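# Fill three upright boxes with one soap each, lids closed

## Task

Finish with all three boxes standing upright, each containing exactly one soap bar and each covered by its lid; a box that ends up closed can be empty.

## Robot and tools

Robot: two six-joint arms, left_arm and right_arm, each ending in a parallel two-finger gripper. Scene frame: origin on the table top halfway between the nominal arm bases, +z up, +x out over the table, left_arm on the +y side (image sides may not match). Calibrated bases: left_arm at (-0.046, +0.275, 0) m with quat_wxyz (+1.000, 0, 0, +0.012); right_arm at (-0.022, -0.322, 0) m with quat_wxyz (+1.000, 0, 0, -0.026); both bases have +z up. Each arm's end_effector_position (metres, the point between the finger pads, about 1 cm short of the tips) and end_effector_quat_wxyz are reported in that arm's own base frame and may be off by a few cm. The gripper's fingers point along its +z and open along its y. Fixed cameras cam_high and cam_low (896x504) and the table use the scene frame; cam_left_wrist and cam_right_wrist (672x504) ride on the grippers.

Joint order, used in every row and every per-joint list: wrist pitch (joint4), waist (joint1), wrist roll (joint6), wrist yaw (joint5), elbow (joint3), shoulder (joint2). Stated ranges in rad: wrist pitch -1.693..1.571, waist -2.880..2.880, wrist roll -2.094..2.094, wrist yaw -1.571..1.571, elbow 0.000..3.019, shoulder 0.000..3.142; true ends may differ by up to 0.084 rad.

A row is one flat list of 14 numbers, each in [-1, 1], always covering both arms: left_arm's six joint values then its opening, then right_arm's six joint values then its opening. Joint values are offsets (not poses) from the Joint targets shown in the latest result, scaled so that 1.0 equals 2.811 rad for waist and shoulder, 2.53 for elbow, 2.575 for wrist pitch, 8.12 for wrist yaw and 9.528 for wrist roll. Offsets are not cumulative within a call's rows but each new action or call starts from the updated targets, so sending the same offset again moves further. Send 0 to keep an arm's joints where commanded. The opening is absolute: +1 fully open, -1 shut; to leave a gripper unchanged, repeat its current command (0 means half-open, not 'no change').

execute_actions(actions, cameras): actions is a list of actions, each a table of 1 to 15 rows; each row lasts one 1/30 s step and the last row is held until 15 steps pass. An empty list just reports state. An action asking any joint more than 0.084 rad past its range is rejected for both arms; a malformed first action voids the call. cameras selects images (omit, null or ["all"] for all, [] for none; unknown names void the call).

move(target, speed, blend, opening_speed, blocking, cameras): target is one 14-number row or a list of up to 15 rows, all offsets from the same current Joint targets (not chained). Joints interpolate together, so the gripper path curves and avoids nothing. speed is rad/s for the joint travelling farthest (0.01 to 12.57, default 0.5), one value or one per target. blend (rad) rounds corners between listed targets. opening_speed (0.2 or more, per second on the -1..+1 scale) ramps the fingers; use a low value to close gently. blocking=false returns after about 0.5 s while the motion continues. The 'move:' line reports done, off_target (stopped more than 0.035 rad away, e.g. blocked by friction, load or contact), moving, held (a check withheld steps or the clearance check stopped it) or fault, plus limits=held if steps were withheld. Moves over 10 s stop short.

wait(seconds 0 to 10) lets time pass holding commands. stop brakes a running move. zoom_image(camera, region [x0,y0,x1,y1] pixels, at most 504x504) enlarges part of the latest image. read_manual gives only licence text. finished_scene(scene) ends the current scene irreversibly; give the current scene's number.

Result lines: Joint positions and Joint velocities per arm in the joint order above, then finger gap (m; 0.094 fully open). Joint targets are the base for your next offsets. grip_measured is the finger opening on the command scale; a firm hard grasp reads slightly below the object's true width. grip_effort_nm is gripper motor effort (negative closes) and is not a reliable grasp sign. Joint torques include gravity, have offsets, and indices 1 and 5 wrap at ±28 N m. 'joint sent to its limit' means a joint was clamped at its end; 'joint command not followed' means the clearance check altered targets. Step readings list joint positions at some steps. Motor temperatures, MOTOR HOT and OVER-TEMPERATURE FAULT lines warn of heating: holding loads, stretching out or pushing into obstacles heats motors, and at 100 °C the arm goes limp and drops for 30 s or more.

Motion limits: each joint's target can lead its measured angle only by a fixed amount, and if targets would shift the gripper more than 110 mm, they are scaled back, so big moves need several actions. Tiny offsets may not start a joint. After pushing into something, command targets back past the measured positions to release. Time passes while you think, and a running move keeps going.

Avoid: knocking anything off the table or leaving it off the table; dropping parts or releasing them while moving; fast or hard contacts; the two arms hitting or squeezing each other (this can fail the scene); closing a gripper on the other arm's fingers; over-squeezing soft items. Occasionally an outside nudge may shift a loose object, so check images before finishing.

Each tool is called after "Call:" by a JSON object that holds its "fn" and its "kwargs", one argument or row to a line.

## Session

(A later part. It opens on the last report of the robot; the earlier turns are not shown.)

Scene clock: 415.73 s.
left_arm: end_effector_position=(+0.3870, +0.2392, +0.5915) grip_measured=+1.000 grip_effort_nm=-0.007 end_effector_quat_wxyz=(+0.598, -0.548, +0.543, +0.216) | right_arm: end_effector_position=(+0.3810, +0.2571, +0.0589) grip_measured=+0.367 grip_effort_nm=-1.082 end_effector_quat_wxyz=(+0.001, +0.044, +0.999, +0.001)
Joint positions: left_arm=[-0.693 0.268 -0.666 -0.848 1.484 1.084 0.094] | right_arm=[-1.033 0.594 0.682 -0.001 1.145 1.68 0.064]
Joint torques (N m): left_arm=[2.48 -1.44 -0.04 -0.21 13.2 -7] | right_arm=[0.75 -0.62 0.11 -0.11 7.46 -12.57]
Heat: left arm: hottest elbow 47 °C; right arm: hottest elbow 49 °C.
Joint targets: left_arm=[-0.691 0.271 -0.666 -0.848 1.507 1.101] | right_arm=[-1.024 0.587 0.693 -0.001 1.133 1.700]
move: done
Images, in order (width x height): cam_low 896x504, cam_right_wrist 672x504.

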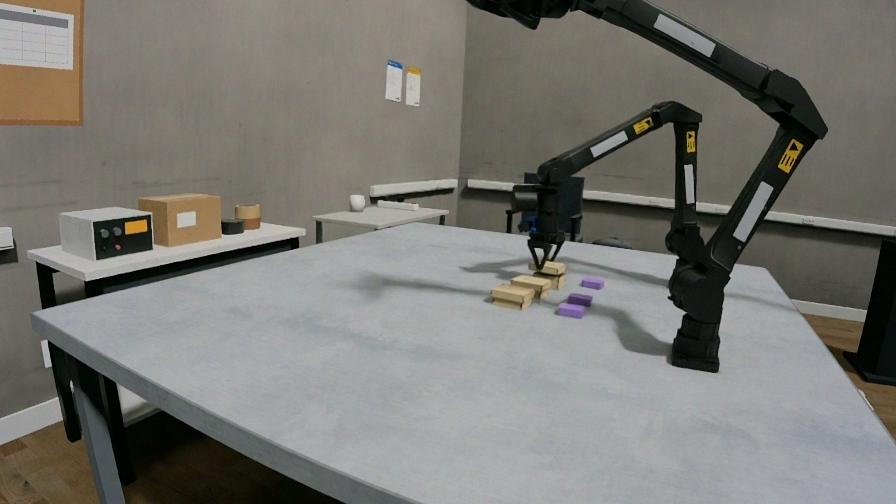

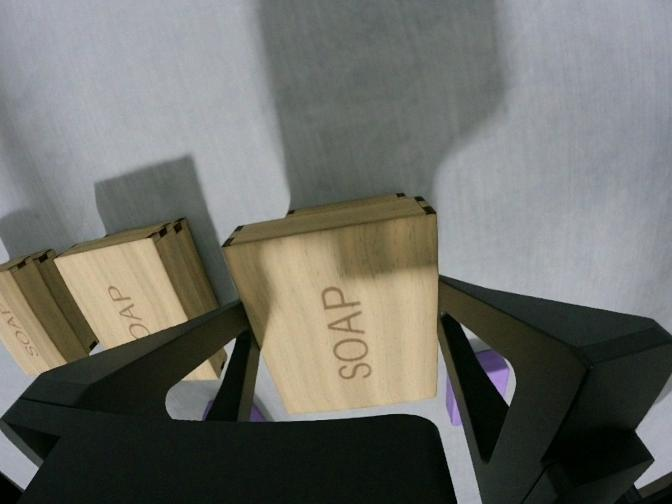

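Call:
{"fn": "move", "kwargs": {
  "target": [0,0,0,0,0,0,1,0.0012,0,0,0,-0.0049,-0.0121,0.1],
  "speed": 0.2,
  "cameras": ["cam_right_wrist","cam_low"]
}}

Call:
{"fn": "zoom_image", "kwargs": {
  "camera": "cam_low",
  "region": [510, 230, 600, 300]
}}

Call:
{"fn": "zoom_image", "kwargs": {
  "camera": "cam_right_wrist",
  "region": [210, 150, 460, 440]
}}

Scene clock: 464.57 s.
left_arm: end_effector_position=(+0.3870, +0.2392, +0.5915) grip_measured=+1.000 grip_effort_nm=-0.007 end_effector_quat_wxyz=(+0.598, -0.548, +0.543, +0.216) | right_arm: end_effector_position=(+0.3777, +0.2549, +0.0554) grip_measured=+0.367 grip_effort_nm=-1.077 end_effector_quat_wxyz=(-0.002, +0.044, +0.999, -0.001)
Joint positions: left_arm=[-0.693 0.268 -0.666 -0.848 1.484 1.084 0.094] | right_arm=[-1.03 0.594 0.682 -0.001 1.134 1.68 0.064]
Joint torques (N m): left_arm=[2.48 -1.32 -0.04 -0.21 13.22 -7] | right_arm=[0.59 -0.67 0.12 -0.11 7.27 -15.15]
Heat: left arm: hottest elbow 47 °C; right arm: hottest elbow 44 °C.
Joint targets: left_arm=[-0.691 0.271 -0.666 -0.848 1.507 1.101] | right_arm=[-1.021 0.587 0.693 -0.001 1.120 1.666]
move: done
Images, in order (width x height): cam_low 896x504, cam_right_wrist 672x504.

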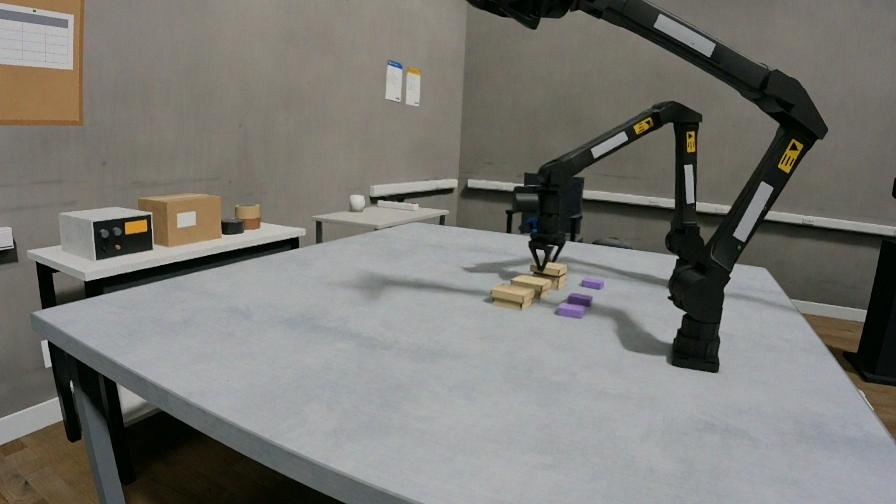

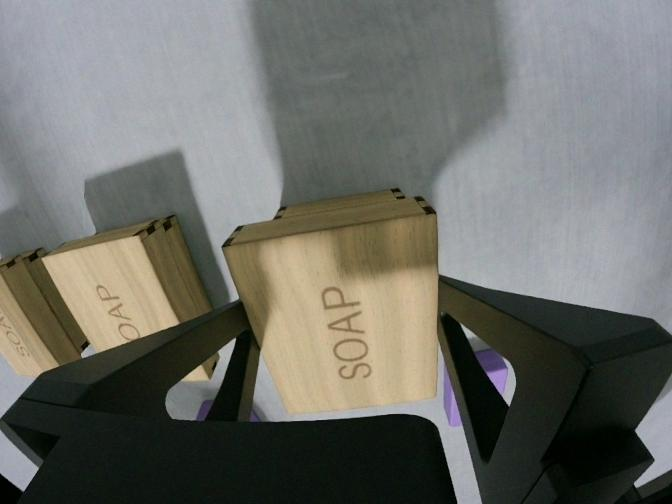

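Scaled by 5.600 (camera's finer frame: 1280x720).

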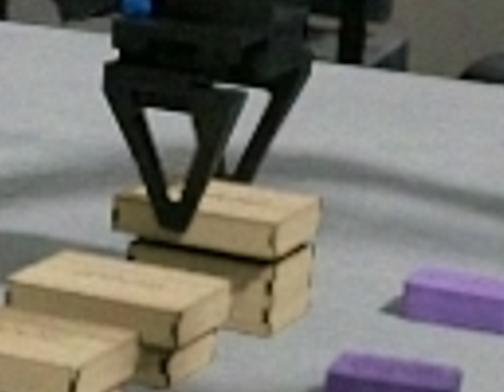

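Scaled by 1.738 (camera's finer frame: 960x720).

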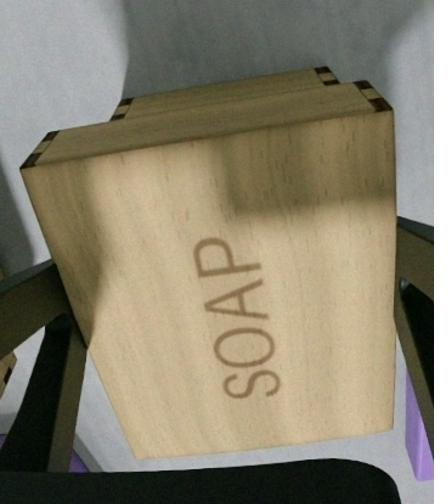

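Call:
{"fn": "move", "kwargs": {
  "target": [0,0,0,0,0,0,1,0.011,0,0,0,-0.0052,0.0103,0.1],
  "speed": 0.08,
  "cameras": ["cam_right_wrist","cam_low"]
}}

Call:
{"fn": "zoom_image", "kwargs": {
  "camera": "cam_low",
  "region": [510, 230, 600, 300]
}}

Scene clock: 481.60 s.
left_arm: end_effector_position=(+0.3870, +0.2392, +0.5915) grip_measured=+1.000 grip_effort_nm=-0.012 end_effector_quat_wxyz=(+0.598, -0.548, +0.543, +0.216) | right_arm: end_effector_position=(+0.3787, +0.2556, +0.0512) grip_measured=+0.367 grip_effort_nm=-1.082 end_effector_quat_wxyz=(+0.004, +0.044, +0.999, +0.003)
Joint positions: left_arm=[-0.693 0.268 -0.666 -0.848 1.484 1.084 0.094] | right_arm=[-1.002 0.594 0.682 -0.001 1.121 1.68 0.064]
Joint torques (N m): left_arm=[2.48 -1.38 -0.04 -0.21 13.2 -7] | right_arm=[0.75 -0.67 0.11 -0.11 7.2 -12.86]
Heat: left arm: hottest elbow 48 °C; right arm: hottest elbow 43 °C.
Joint targets: left_arm=[-0.691 0.271 -0.666 -0.848 1.507 1.101] | right_arm=[-0.993 0.587 0.693 -0.001 1.107 1.695]
move: done
Images, in order (width x height): cam_low 896x504, cam_right_wrist 672x504.

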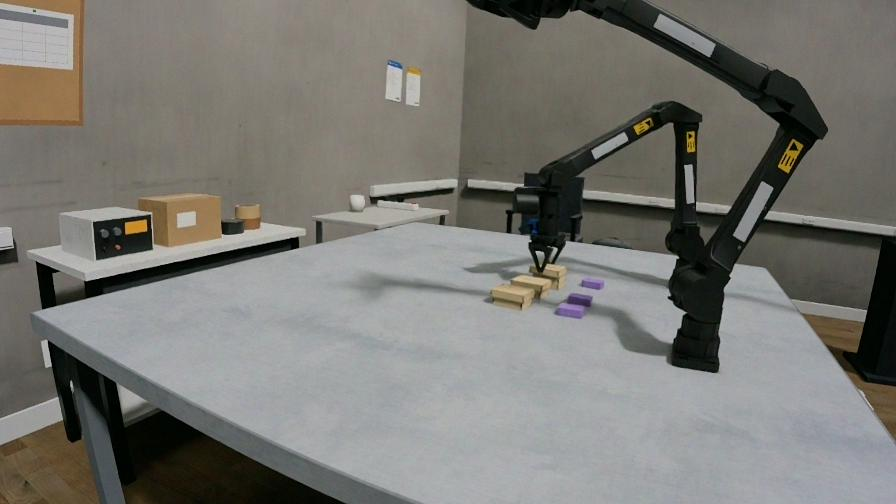

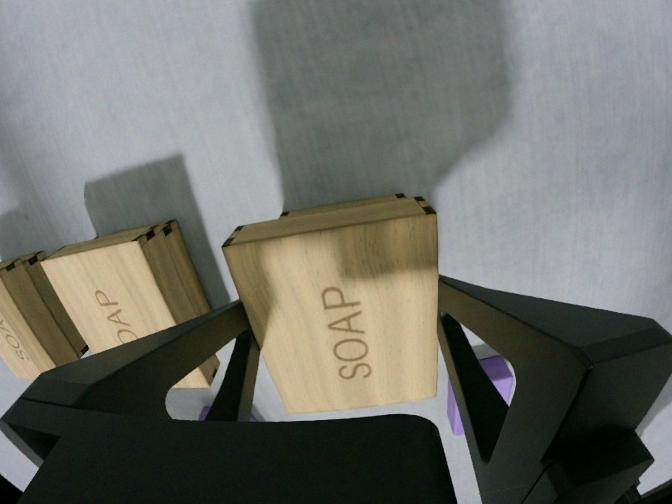

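Scaled by 5.600 (camera's finer frame: 1280x720).

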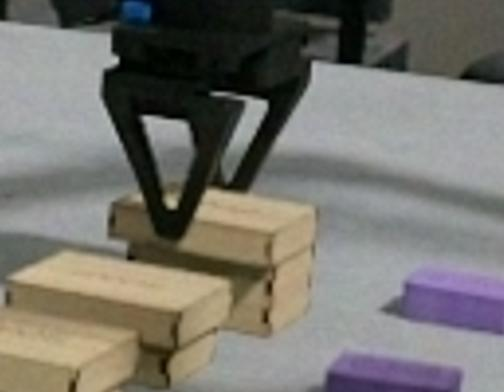

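Call:
{"fn": "move", "kwargs": {
  "target": [0,0,0,0,0,0,1,0.0052,0,0,0,-0.0056,0,0.1],
  "speed": 0.05,
  "cameras": ["cam_right_wrist","cam_low"]
}}

Call:
{"fn": "zoom_image", "kwargs": {
  "camera": "cam_low",
  "region": [510, 230, 600, 300]
}}

Call:
{"fn": "zoom_image", "kwargs": {
  "camera": "cam_right_wrist",
  "region": [210, 150, 460, 440]
}}

Scene clock: 494.13 s.
left_arm: end_effector_position=(+0.3870, +0.2392, +0.5915) grip_measured=+1.000 grip_effort_nm=-0.012 end_effector_quat_wxyz=(+0.598, -0.548, +0.543, +0.216) | right_arm: end_effector_position=(+0.3784, +0.2553, +0.0499) grip_measured=+0.367 grip_effort_nm=-1.082 end_effector_quat_wxyz=(+0.004, +0.044, +0.999, +0.004)
Joint positions: left_arm=[-0.693 0.268 -0.666 -0.848 1.484 1.084 0.094] | right_arm=[-0.996 0.594 0.682 -0.001 1.117 1.68 0.064]
Joint torques (N m): left_arm=[2.5 -1.38 -0.04 -0.21 13.19 -6.95] | right_arm=[1.01 -0.62 0.11 -0.11 6.32 -12.92]
Heat: left arm: hottest elbow 48 °C; right arm: hottest elbow 42 °C.
Joint targets: left_arm=[-0.691 0.271 -0.666 -0.848 1.507 1.101] | right_arm=[-0.980 0.587 0.693 -0.001 1.093 1.695]
move: done
Images, in order (width x height): cam_low 896x504, cam_right_wrist 672x504.

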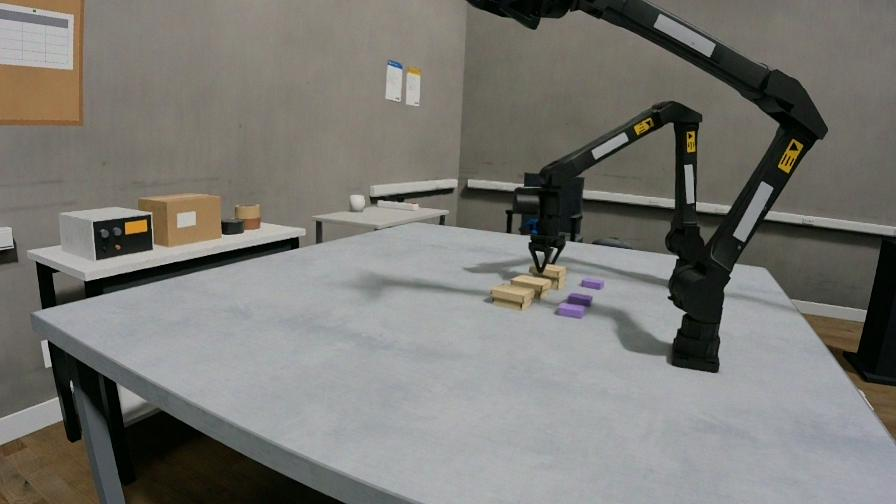

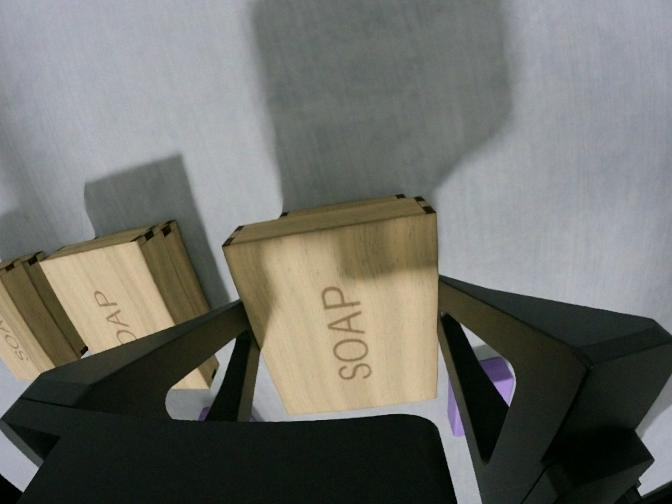

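Scaled by 5.600 (camera's finer frame: 1280x720).

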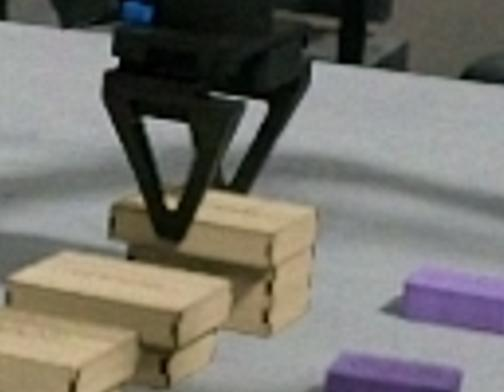

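Scaled by 1.738 (camera's finer frame: 960x720).

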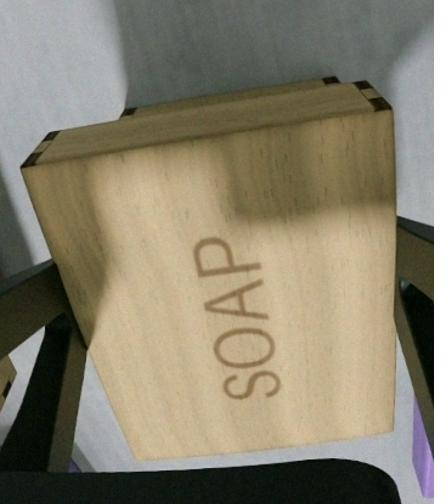

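Call:
{"fn": "move", "kwargs": {
  "target": [0,0,0,0,0,0,1,-0.002,0,0,0,0,-0.0107,0.1],
  "speed": 0.1,
  "cameras": ["cam_right_wrist","cam_low"]
}}

Call:
{"fn": "zoom_image", "kwargs": {
  "camera": "cam_low",
  "region": [510, 230, 600, 300]
}}

Scene clock: 509.63 s.
left_arm: end_effector_position=(+0.3870, +0.2392, +0.5915) grip_measured=+1.000 grip_effort_nm=-0.012 end_effector_quat_wxyz=(+0.598, -0.548, +0.543, +0.216) | right_arm: end_effector_position=(+0.3783, +0.2553, +0.0508) grip_measured=+0.367 grip_effort_nm=-1.077 end_effector_quat_wxyz=(+0.007, +0.044, +0.999, +0.006)
Joint positions: left_arm=[-0.693 0.268 -0.666 -0.848 1.484 1.084 0.094] | right_arm=[-0.99 0.594 0.682 -0.001 1.113 1.675 0.064]
Joint torques (N m): left_arm=[2.51 -1.38 -0.04 -0.21 13.2 -7] | right_arm=[0.58 -0.67 0.11 -0.11 6.72 -14.68]
Heat: left arm: hottest elbow 48 °C; right arm: hottest elbow 42 °C.
Joint targets: left_arm=[-0.691 0.271 -0.666 -0.848 1.507 1.101] | right_arm=[-0.985 0.587 0.693 -0.001 1.093 1.665]
move: done
Images, in order (width x height): cam_low 896x504, cam_right_wrist 672x504.

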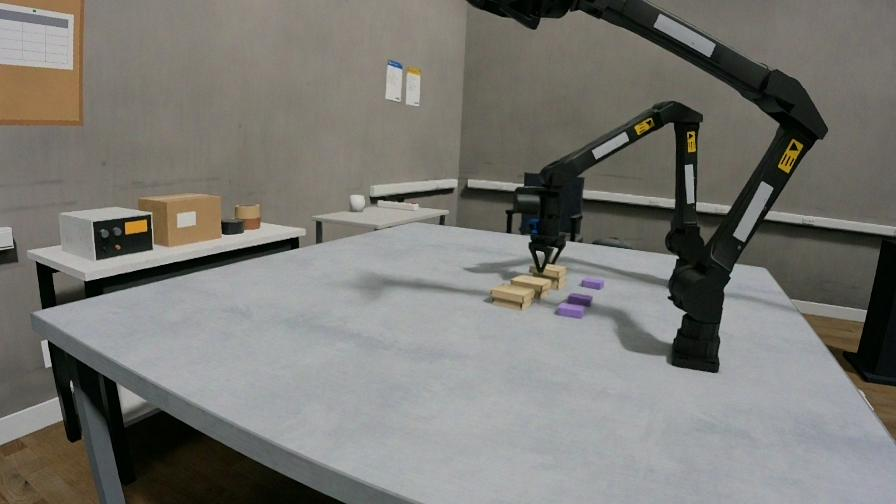

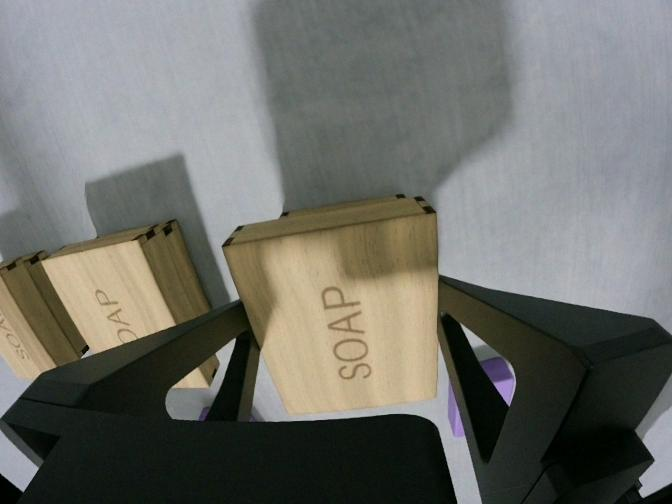

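Scaled by 5.600 (camera's finer frame: 1280x720).

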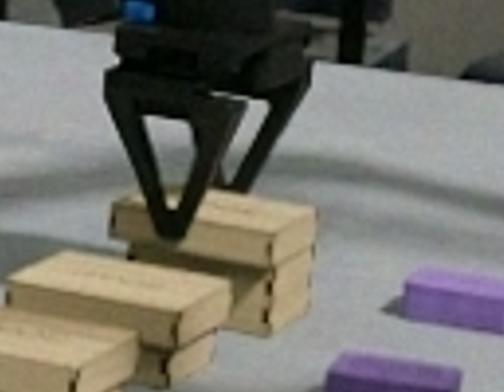

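Call:
{"fn": "move", "kwargs": {
  "target": [0,0,0,0,0,0,1,-0.0105,0,0,0,0,0,0.1],
  "speed": 0.1,
  "cameras": ["cam_right_wrist","cam_low"]
}}

Call:
{"fn": "zoom_image", "kwargs": {
  "camera": "cam_low",
  "region": [510, 230, 600, 300]
}}

Scene clock: 519.07 s.
left_arm: end_effector_position=(+0.3870, +0.2392, +0.5915) grip_measured=+1.000 grip_effort_nm=-0.012 end_effector_quat_wxyz=(+0.598, -0.548, +0.543, +0.216) | right_arm: end_effector_position=(+0.3749, +0.2530, +0.0504) grip_measured=+0.367 grip_effort_nm=-1.077 end_effector_quat_wxyz=(+0.001, +0.044, +0.999, +0.002)
Joint positions: left_arm=[-0.693 0.268 -0.666 -0.848 1.484 1.084 0.094] | right_arm=[-1.004 0.594 0.682 -0.001 1.111 1.674 0.064]
Joint torques (N m): left_arm=[2.48 -1.38 -0.03 -0.2 13.2 -6.95] | right_arm=[0.27 -0.62 0.12 -0.11 6.86 -14.86]
Heat: left arm: hottest elbow 48 °C; right arm: hottest elbow 42 °C.
Joint targets: left_arm=[-0.691 0.271 -0.666 -0.848 1.507 1.101] | right_arm=[-1.012 0.587 0.693 -0.001 1.093 1.665]
move: done
Images, in order (width x height): cam_low 896x504, cam_right_wrist 672x504.

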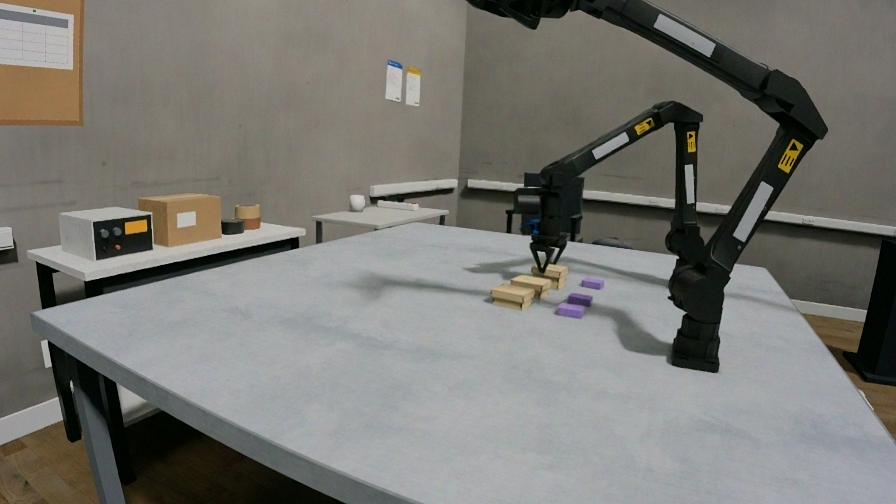

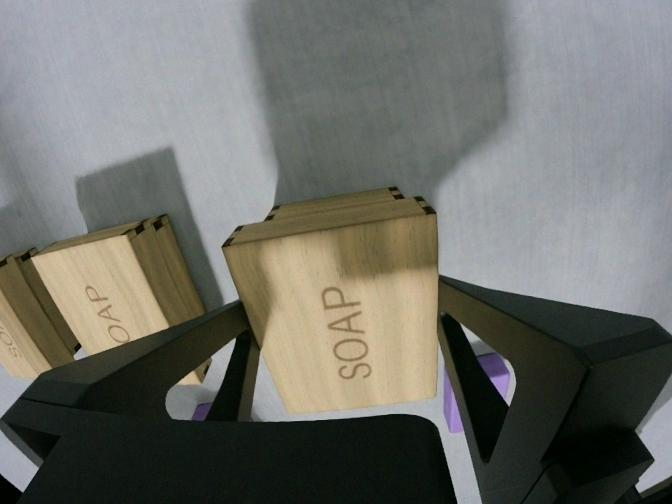

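Scaled by 5.600 (camera's finer frame: 1280x720).

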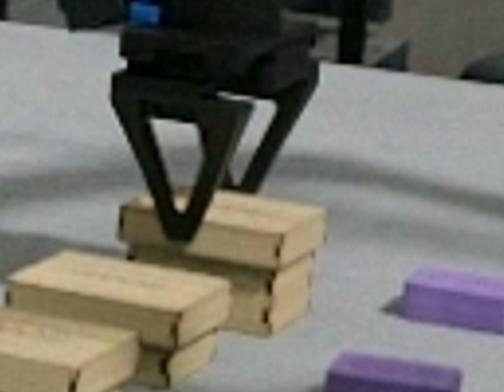

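Call:
{"fn": "move", "kwargs": {
  "target": [0,0,0,0,0,0,1,0,0.0052,0,0,0,0,0.1],
  "speed": 0.1,
  "cameras": ["cam_right_wrist","cam_low"]
}}

Call:
{"fn": "zoom_image", "kwargs": {
  "camera": "cam_low",
  "region": [510, 230, 600, 300]
}}

Scene clock: 539.17 s.
left_arm: end_effector_position=(+0.3870, +0.2392, +0.5915) grip_measured=+1.000 grip_effort_nm=-0.012 end_effector_quat_wxyz=(+0.598, -0.548, +0.543, +0.216) | right_arm: end_effector_position=(+0.3748, +0.2529, +0.0504) grip_measured=+0.367 grip_effort_nm=-1.082 end_effector_quat_wxyz=(+0.001, +0.044, +0.999, +0.001)
Joint positions: left_arm=[-0.693 0.268 -0.666 -0.848 1.484 1.084 0.094] | right_arm=[-1.004 0.594 0.682 -0.001 1.111 1.674 0.064]
Joint torques (N m): left_arm=[2.5 -1.32 -0.04 -0.21 13.2 -7.06] | right_arm=[0.1 0.67 0.11 -0.11 6.84 -14.62]
Heat: left arm: hottest elbow 48 °C; right arm: hottest elbow 41 °C.
Joint targets: left_arm=[-0.691 0.271 -0.666 -0.848 1.507 1.101] | right_arm=[-1.012 0.601 0.693 -0.001 1.093 1.665]
move: done
Images, in order (width x height): cam_low 896x504, cam_right_wrist 672x504.

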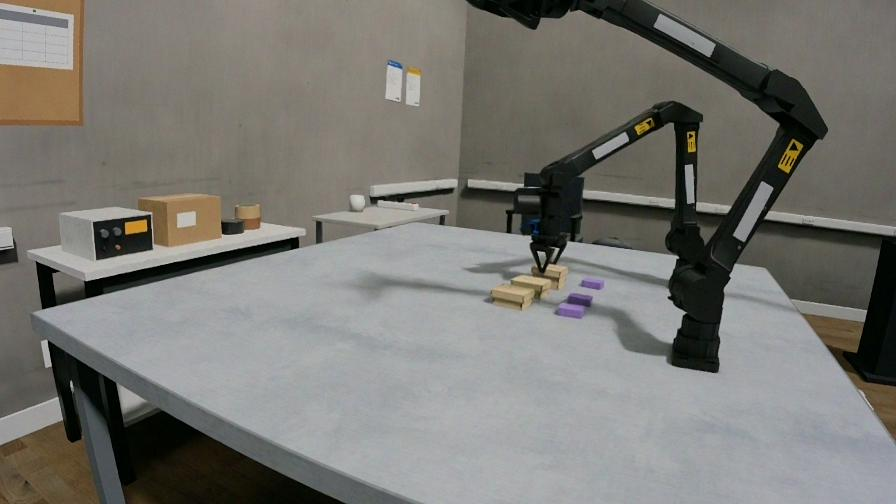

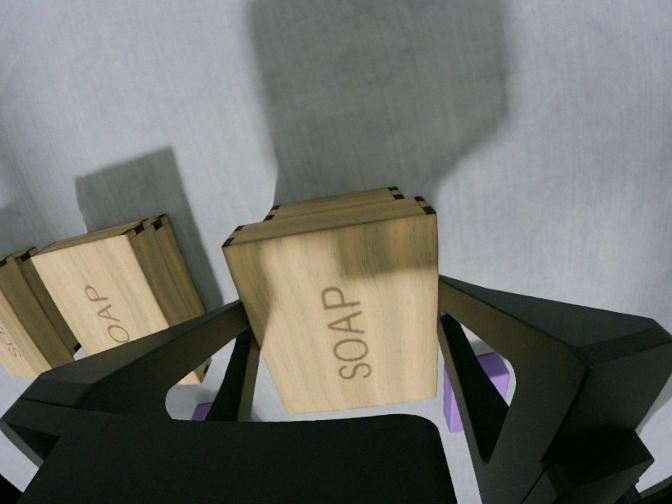

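Scaled by 5.600 (camera's finer frame: 1280x720).

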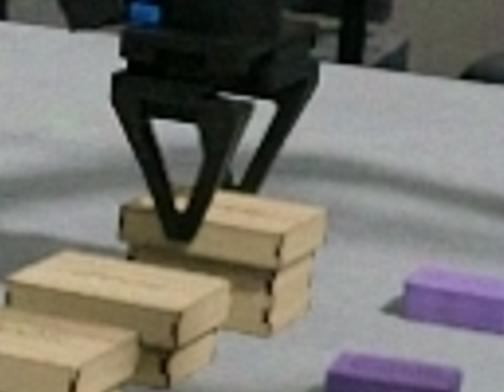

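Call:
{"fn": "move", "kwargs": {
  "target": [0,0,0,0,0,0,1,0,0.0025,0,0,0,0,0.1],
  "speed": 0.1,
  "cameras": ["cam_right_wrist","cam_low"]
}}

Call:
{"fn": "zoom_image", "kwargs": {
  "camera": "cam_low",
  "region": [510, 230, 600, 300]
}}

Call:
{"fn": "zoom_image", "kwargs": {
  "camera": "cam_right_wrist",
  "region": [210, 150, 460, 440]
}}

Scene clock: 548.43 s.
left_arm: end_effector_position=(+0.3870, +0.2392, +0.5915) grip_measured=+1.000 grip_effort_nm=-0.017 end_effector_quat_wxyz=(+0.598, -0.548, +0.543, +0.216) | right_arm: end_effector_position=(+0.3738, +0.2544, +0.0504) grip_measured=+0.367 grip_effort_nm=-1.077 end_effector_quat_wxyz=(+0.001, +0.042, +0.999, +0.001)
Joint positions: left_arm=[-0.693 0.268 -0.666 -0.848 1.484 1.084 0.094] | right_arm=[-1.004 0.598 0.682 -0.001 1.111 1.674 0.064]
Joint torques (N m): left_arm=[2.47 -1.38 -0.04 -0.21 13.22 -7] | right_arm=[0.1 1.08 0.11 -0.09 6.83 -14.62]
Heat: left arm: hottest elbow 48 °C; right arm: hottest elbow 41 °C.
Joint targets: left_arm=[-0.691 0.271 -0.666 -0.848 1.507 1.101] | right_arm=[-1.012 0.608 0.693 -0.001 1.093 1.665]
move: done
Images, in order (width x height): cam_low 896x504, cam_right_wrist 672x504.

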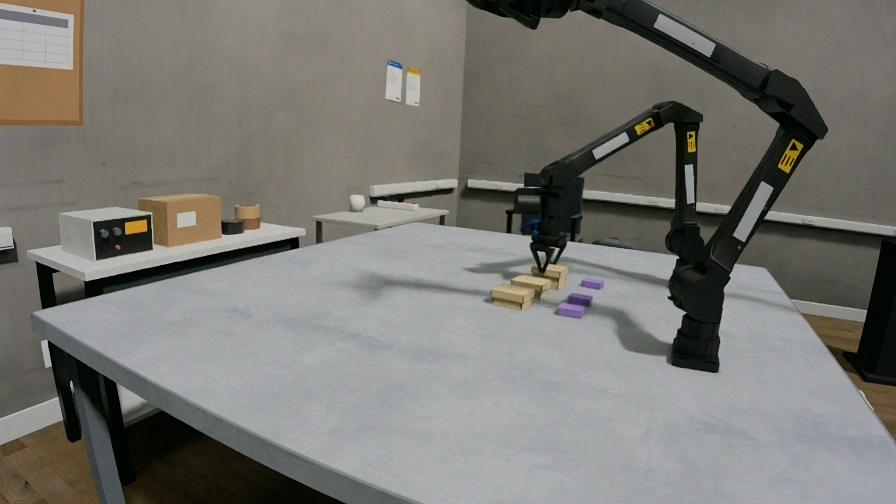

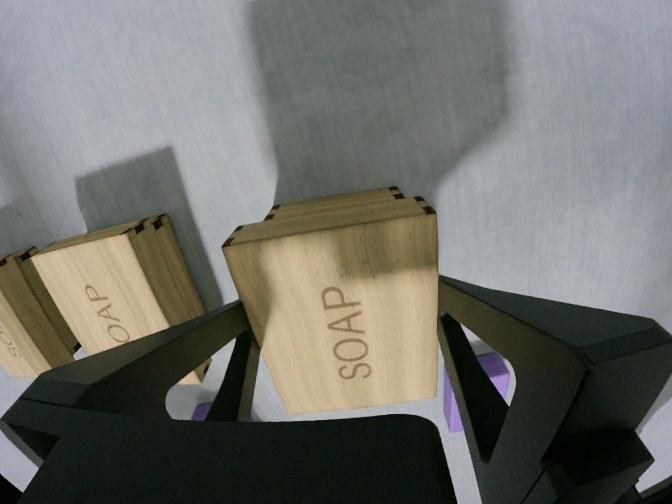

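Scaled by 5.600 (camera's finer frame: 1280x720).

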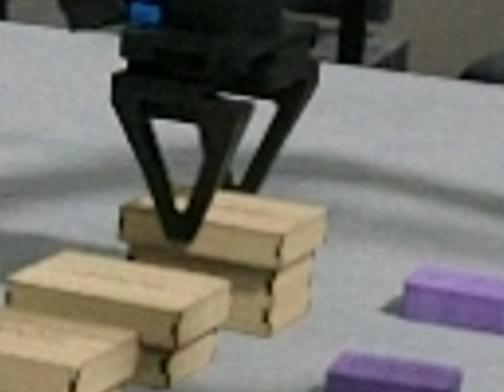

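Scaled by 1.738 (camera's finer frame: 960x720).

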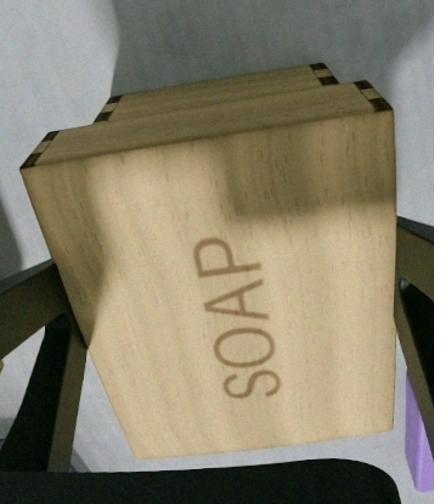

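Call:
{"fn": "move", "kwargs": {
  "target": [
    [0,0,0,0,0,0,1,-0.003,0,0,0,0,-0.003,0.1],
    [0,0,0,0,0,0,1,-0.003,0.0018,0,0,0,-0.003,0.1]
  ],
  "speed": 0.1,
  "cameras": ["cam_right_wrist","cam_low"]
}}

Call:
{"fn": "zoom_image", "kwargs": {
  "camera": "cam_low",
  "region": [510, 230, 600, 300]
}}

Call:
{"fn": "zoom_image", "kwargs": {
  "camera": "cam_right_wrist",
  "region": [210, 150, 460, 440]
}}

Scene clock: 588.33 s.
left_arm: end_effector_position=(+0.3870, +0.2392, +0.5915) grip_measured=+1.000 grip_effort_nm=-0.012 end_effector_quat_wxyz=(+0.598, -0.548, +0.543, +0.216) | right_arm: end_effector_position=(+0.3705, +0.2562, +0.0514) grip_measured=+0.366 grip_effort_nm=-1.082 end_effector_quat_wxyz=(-0.001, +0.038, +0.999, +0.000)
Joint positions: left_arm=[-0.693 0.268 -0.666 -0.848 1.484 1.084 0.094] | right_arm=[-1.012 0.606 0.682 -0.001 1.111 1.672 0.064]
Joint torques (N m): left_arm=[2.48 -1.38 -0.04 -0.2 13.22 -7] | right_arm=[0.08 0.73 0.12 -0.11 6.84 -15.03]
Heat: left arm: hottest elbow 49 °C; right arm: hottest elbow 41 °C.
Joint targets: left_arm=[-0.691 0.271 -0.666 -0.848 1.507 1.101] | right_arm=[-1.019 0.613 0.693 -0.001 1.093 1.657]
move: done
Images, in order (width x height): cam_low 896x504, cam_right_wrist 672x504.

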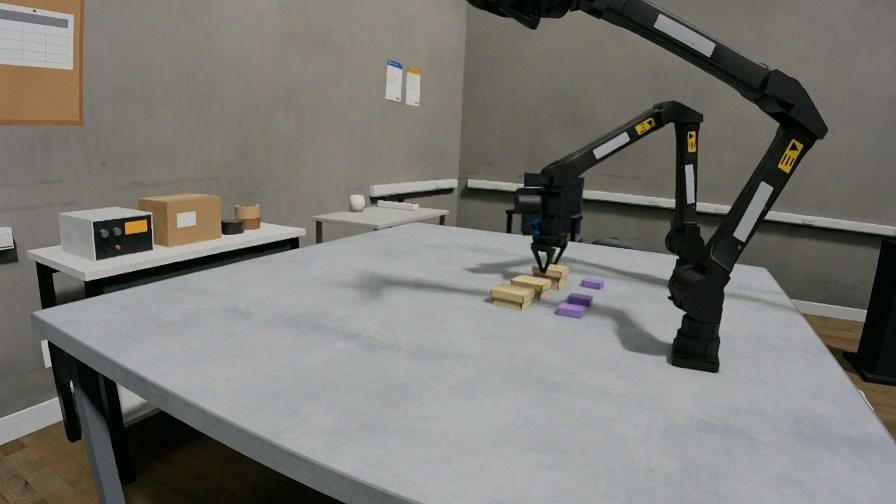

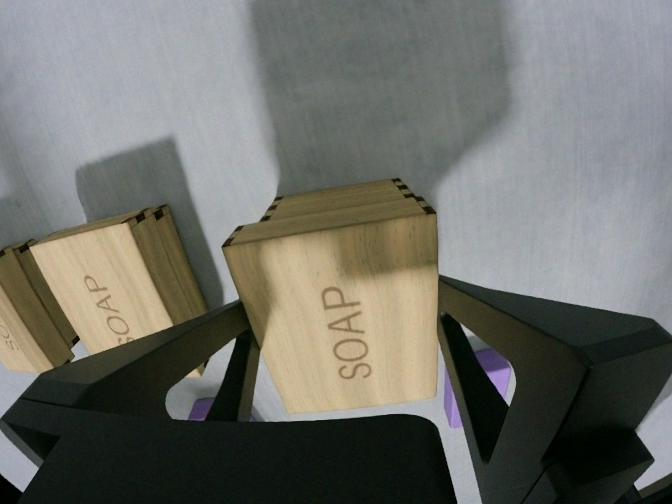

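Scaled by 5.600 (camera's finer frame: 1280x720).

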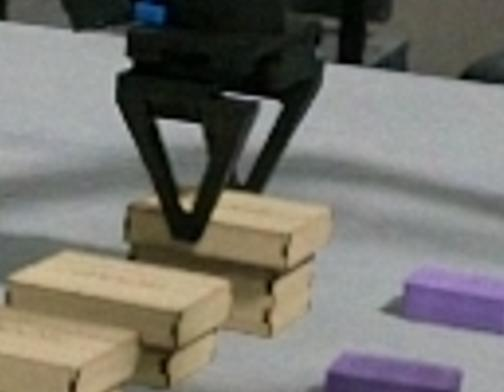

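Scaled by 1.738 (camera's finer frame: 960x720).

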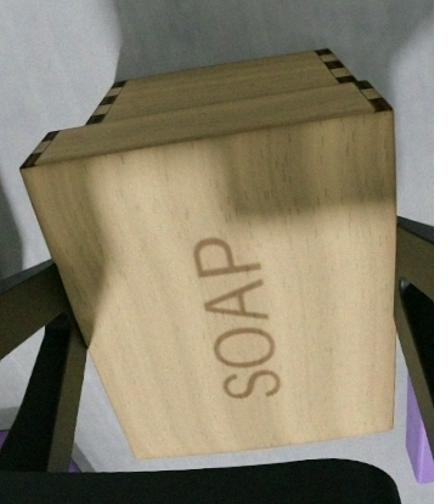

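Call:
{"fn": "move", "kwargs": {
  "target": [0,0,0,0,0,0,1,-0.0151,0.001,0,0,0.0391,-0.0032,0.1],
  "speed": 0.2,
  "cameras": ["cam_right_wrist"]
}}

Call:
{"fn": "move", "kwargs": {
  "target": [0,0,0,0,0,0,1,0.019,-0.0086,0,0,-0.0338,0.0153,0.1],
  "speed": 0.15,
  "cameras": ["cam_right_wrist","cam_low"]
}}

Call:
{"fn": "zoom_image", "kwargs": {
  "camera": "cam_low",
  "region": [510, 230, 600, 300]
}}

Call:
{"fn": "zoom_image", "kwargs": {
  "camera": "cam_right_wrist",
  "region": [210, 150, 460, 440]
}}

Scene clock: 621.17 s.
left_arm: end_effector_position=(+0.3870, +0.2392, +0.5915) grip_measured=+1.000 grip_effort_nm=-0.017 end_effector_quat_wxyz=(+0.598, -0.548, +0.543, +0.216) | right_arm: end_effector_position=(+0.3736, +0.2596, +0.0663) grip_measured=+0.366 grip_effort_nm=-1.067 end_effector_quat_wxyz=(+0.000, +0.037, +0.999, +0.001)
Joint positions: left_arm=[-0.693 0.268 -0.666 -0.848 1.484 1.084 0.094] | right_arm=[-1.051 0.608 0.682 -0.001 1.14 1.66 0.064]
Joint torques (N m): left_arm=[2.47 -1.32 -0.04 -0.2 13.23 -7.06] | right_arm=[0.21 0.79 0.12 -0.11 12.83 -14.97]
Heat: left arm: hottest elbow 49 °C; right arm: hottest elbow 41 °C.
Joint targets: left_arm=[-0.691 0.271 -0.666 -0.848 1.507 1.101] | right_arm=[-1.058 0.616 0.693 -0.001 1.192 1.648]
move: off_target (right_arm); right_arm: the elbow is farthest, 0.052 rad from its target

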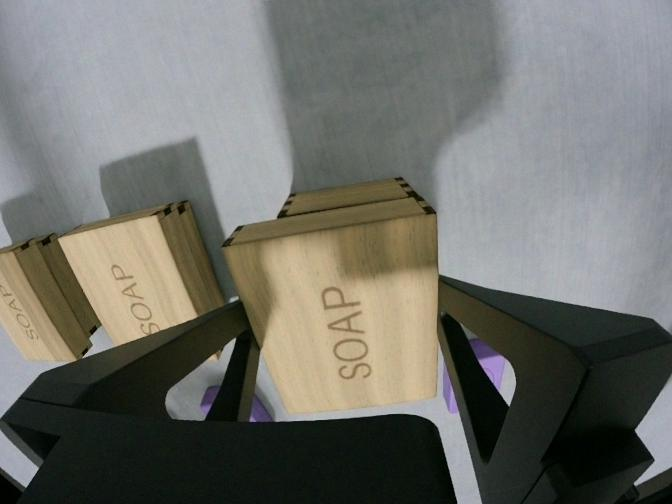

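Scene clock: 622.30 s.
left_arm: end_effector_position=(+0.3870, +0.2392, +0.5915) grip_measured=+1.000 grip_effort_nm=-0.012 end_effector_quat_wxyz=(+0.598, -0.548, +0.543, +0.216) | right_arm: end_effector_position=(+0.3738, +0.2552, +0.0548) grip_measured=+0.366 grip_effort_nm=-1.077 end_effector_quat_wxyz=(+0.000, +0.041, +0.999, +0.001)
Joint positions: left_arm=[-0.693 0.268 -0.666 -0.848 1.484 1.084 0.094] | right_arm=[-1.018 0.6 0.682 -0.001 1.119 1.67 0.064]
Joint torques (N m): left_arm=[2.5 -1.44 -0.04 -0.21 13.22 -7] | right_arm=[0.73 -0.62 0.12 -0.11 7.35 -12.51]
Heat: left arm: hottest elbow 49 °C; right arm: hottest elbow 41 °C.
Joint targets: left_arm=[-0.691 0.271 -0.666 -0.848 1.507 1.101] | right_arm=[-1.009 0.592 0.693 -0.001 1.106 1.691]
move: done
Images, in order (width x height): cam_low 896x504, cam_right_wrist 672x504.

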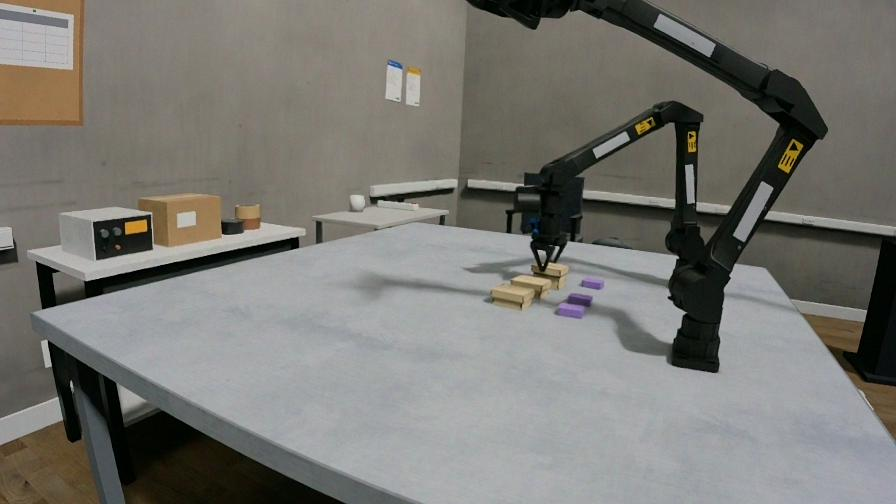

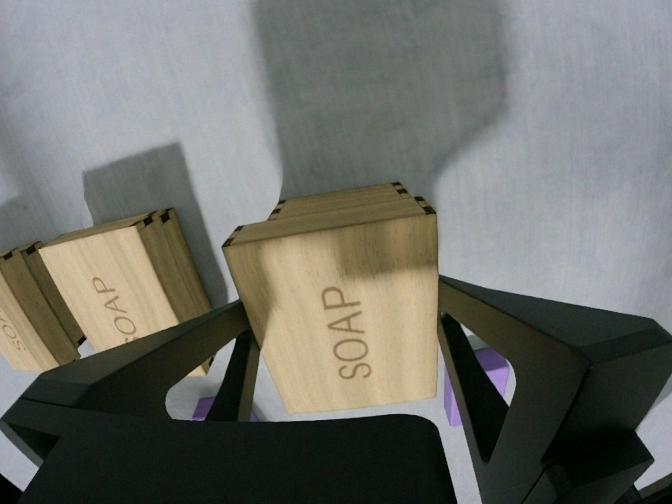

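Scaled by 5.600 (camera's finer frame: 1280x720).

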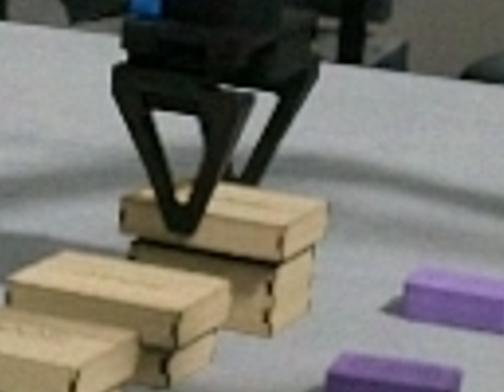

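Scaled by 1.738 (camera's finer frame: 960x720).

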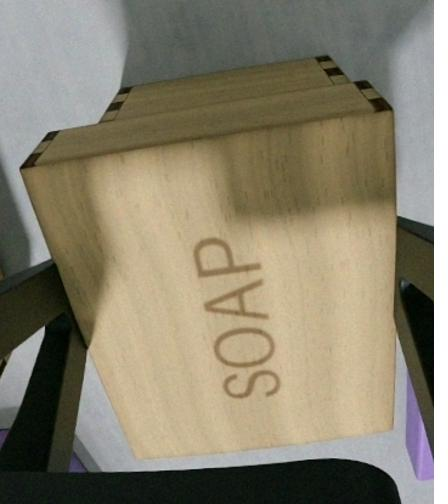

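Call:
{"fn": "move", "kwargs": {
  "target": [
    [0,0,0,0,0,0,1,0,-0.0014,0,0,0,0,0.1],
    [0,0,0,0,0,0,1,0.0148,-0.0014,0,0,-0.0075,0.0066,0.1]
  ],
  "speed": 0.06,
  "cameras": ["cam_right_wrist","cam_low"]
}}

Call:
{"fn": "zoom_image", "kwargs": {
  "camera": "cam_low",
  "region": [510, 230, 600, 300]
}}

Call:
{"fn": "zoom_image", "kwargs": {
  "camera": "cam_right_wrist",
  "region": [210, 150, 460, 440]
}}

Scene clock: 643.30 s.
left_arm: end_effector_position=(+0.3870, +0.2392, +0.5915) grip_measured=+1.000 grip_effort_nm=-0.012 end_effector_quat_wxyz=(+0.598, -0.548, +0.543, +0.216) | right_arm: end_effector_position=(+0.3761, +0.2547, +0.0501) grip_measured=+0.366 grip_effort_nm=-1.072 end_effector_quat_wxyz=(+0.004, +0.043, +0.999, +0.004)
Joint positions: left_arm=[-0.693 0.268 -0.666 -0.848 1.484 1.084 0.094] | right_arm=[-0.996 0.596 0.683 -0.001 1.111 1.675 0.064]
Joint torques (N m): left_arm=[2.48 -1.38 -0.04 -0.2 13.2 -7] | right_arm=[1.39 -0.62 0.11 -0.11 6.38 -11.28]
Heat: left arm: hottest elbow 49 °C; right arm: hottest elbow 42 °C.
Joint targets: left_arm=[-0.691 0.271 -0.666 -0.848 1.507 1.101] | right_arm=[-0.971 0.588 0.693 -0.001 1.088 1.709]
move: done
Images, in order (width x height): cam_low 896x504, cam_right_wrist 672x504.

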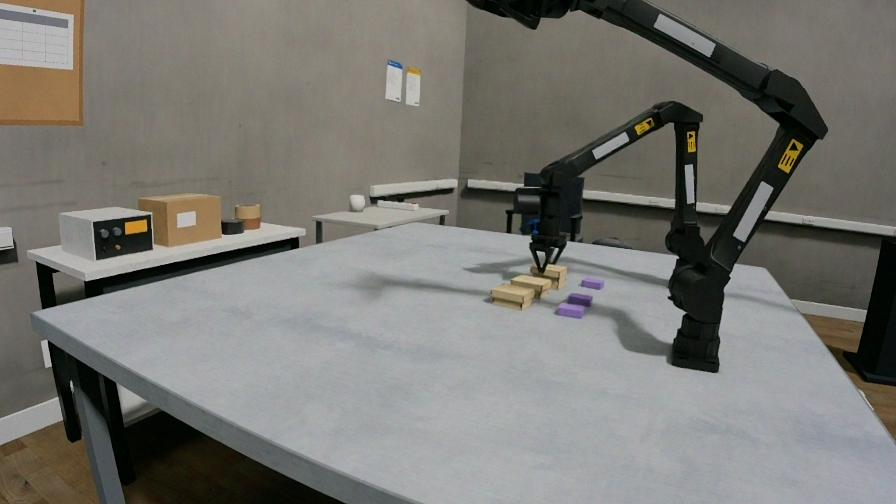

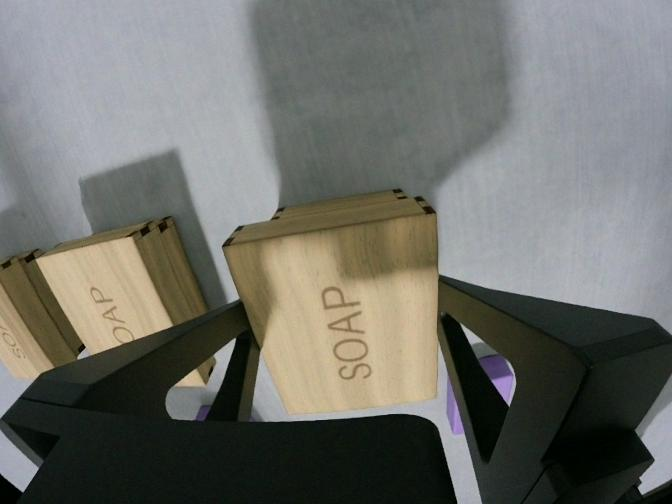

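Scaled by 5.600 (camera's finer frame: 1280x720).

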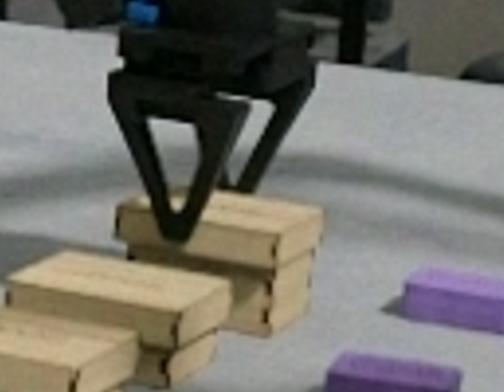

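Scaled by 1.738 (camera's finer frame: 960x720).

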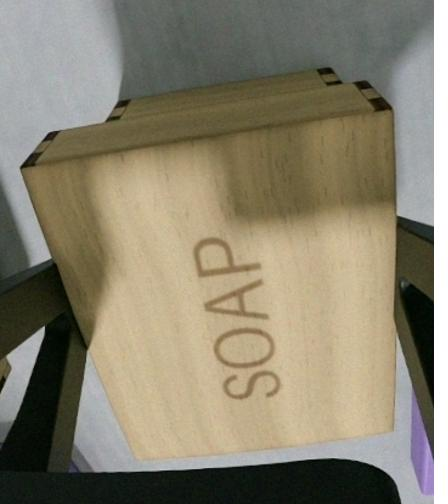

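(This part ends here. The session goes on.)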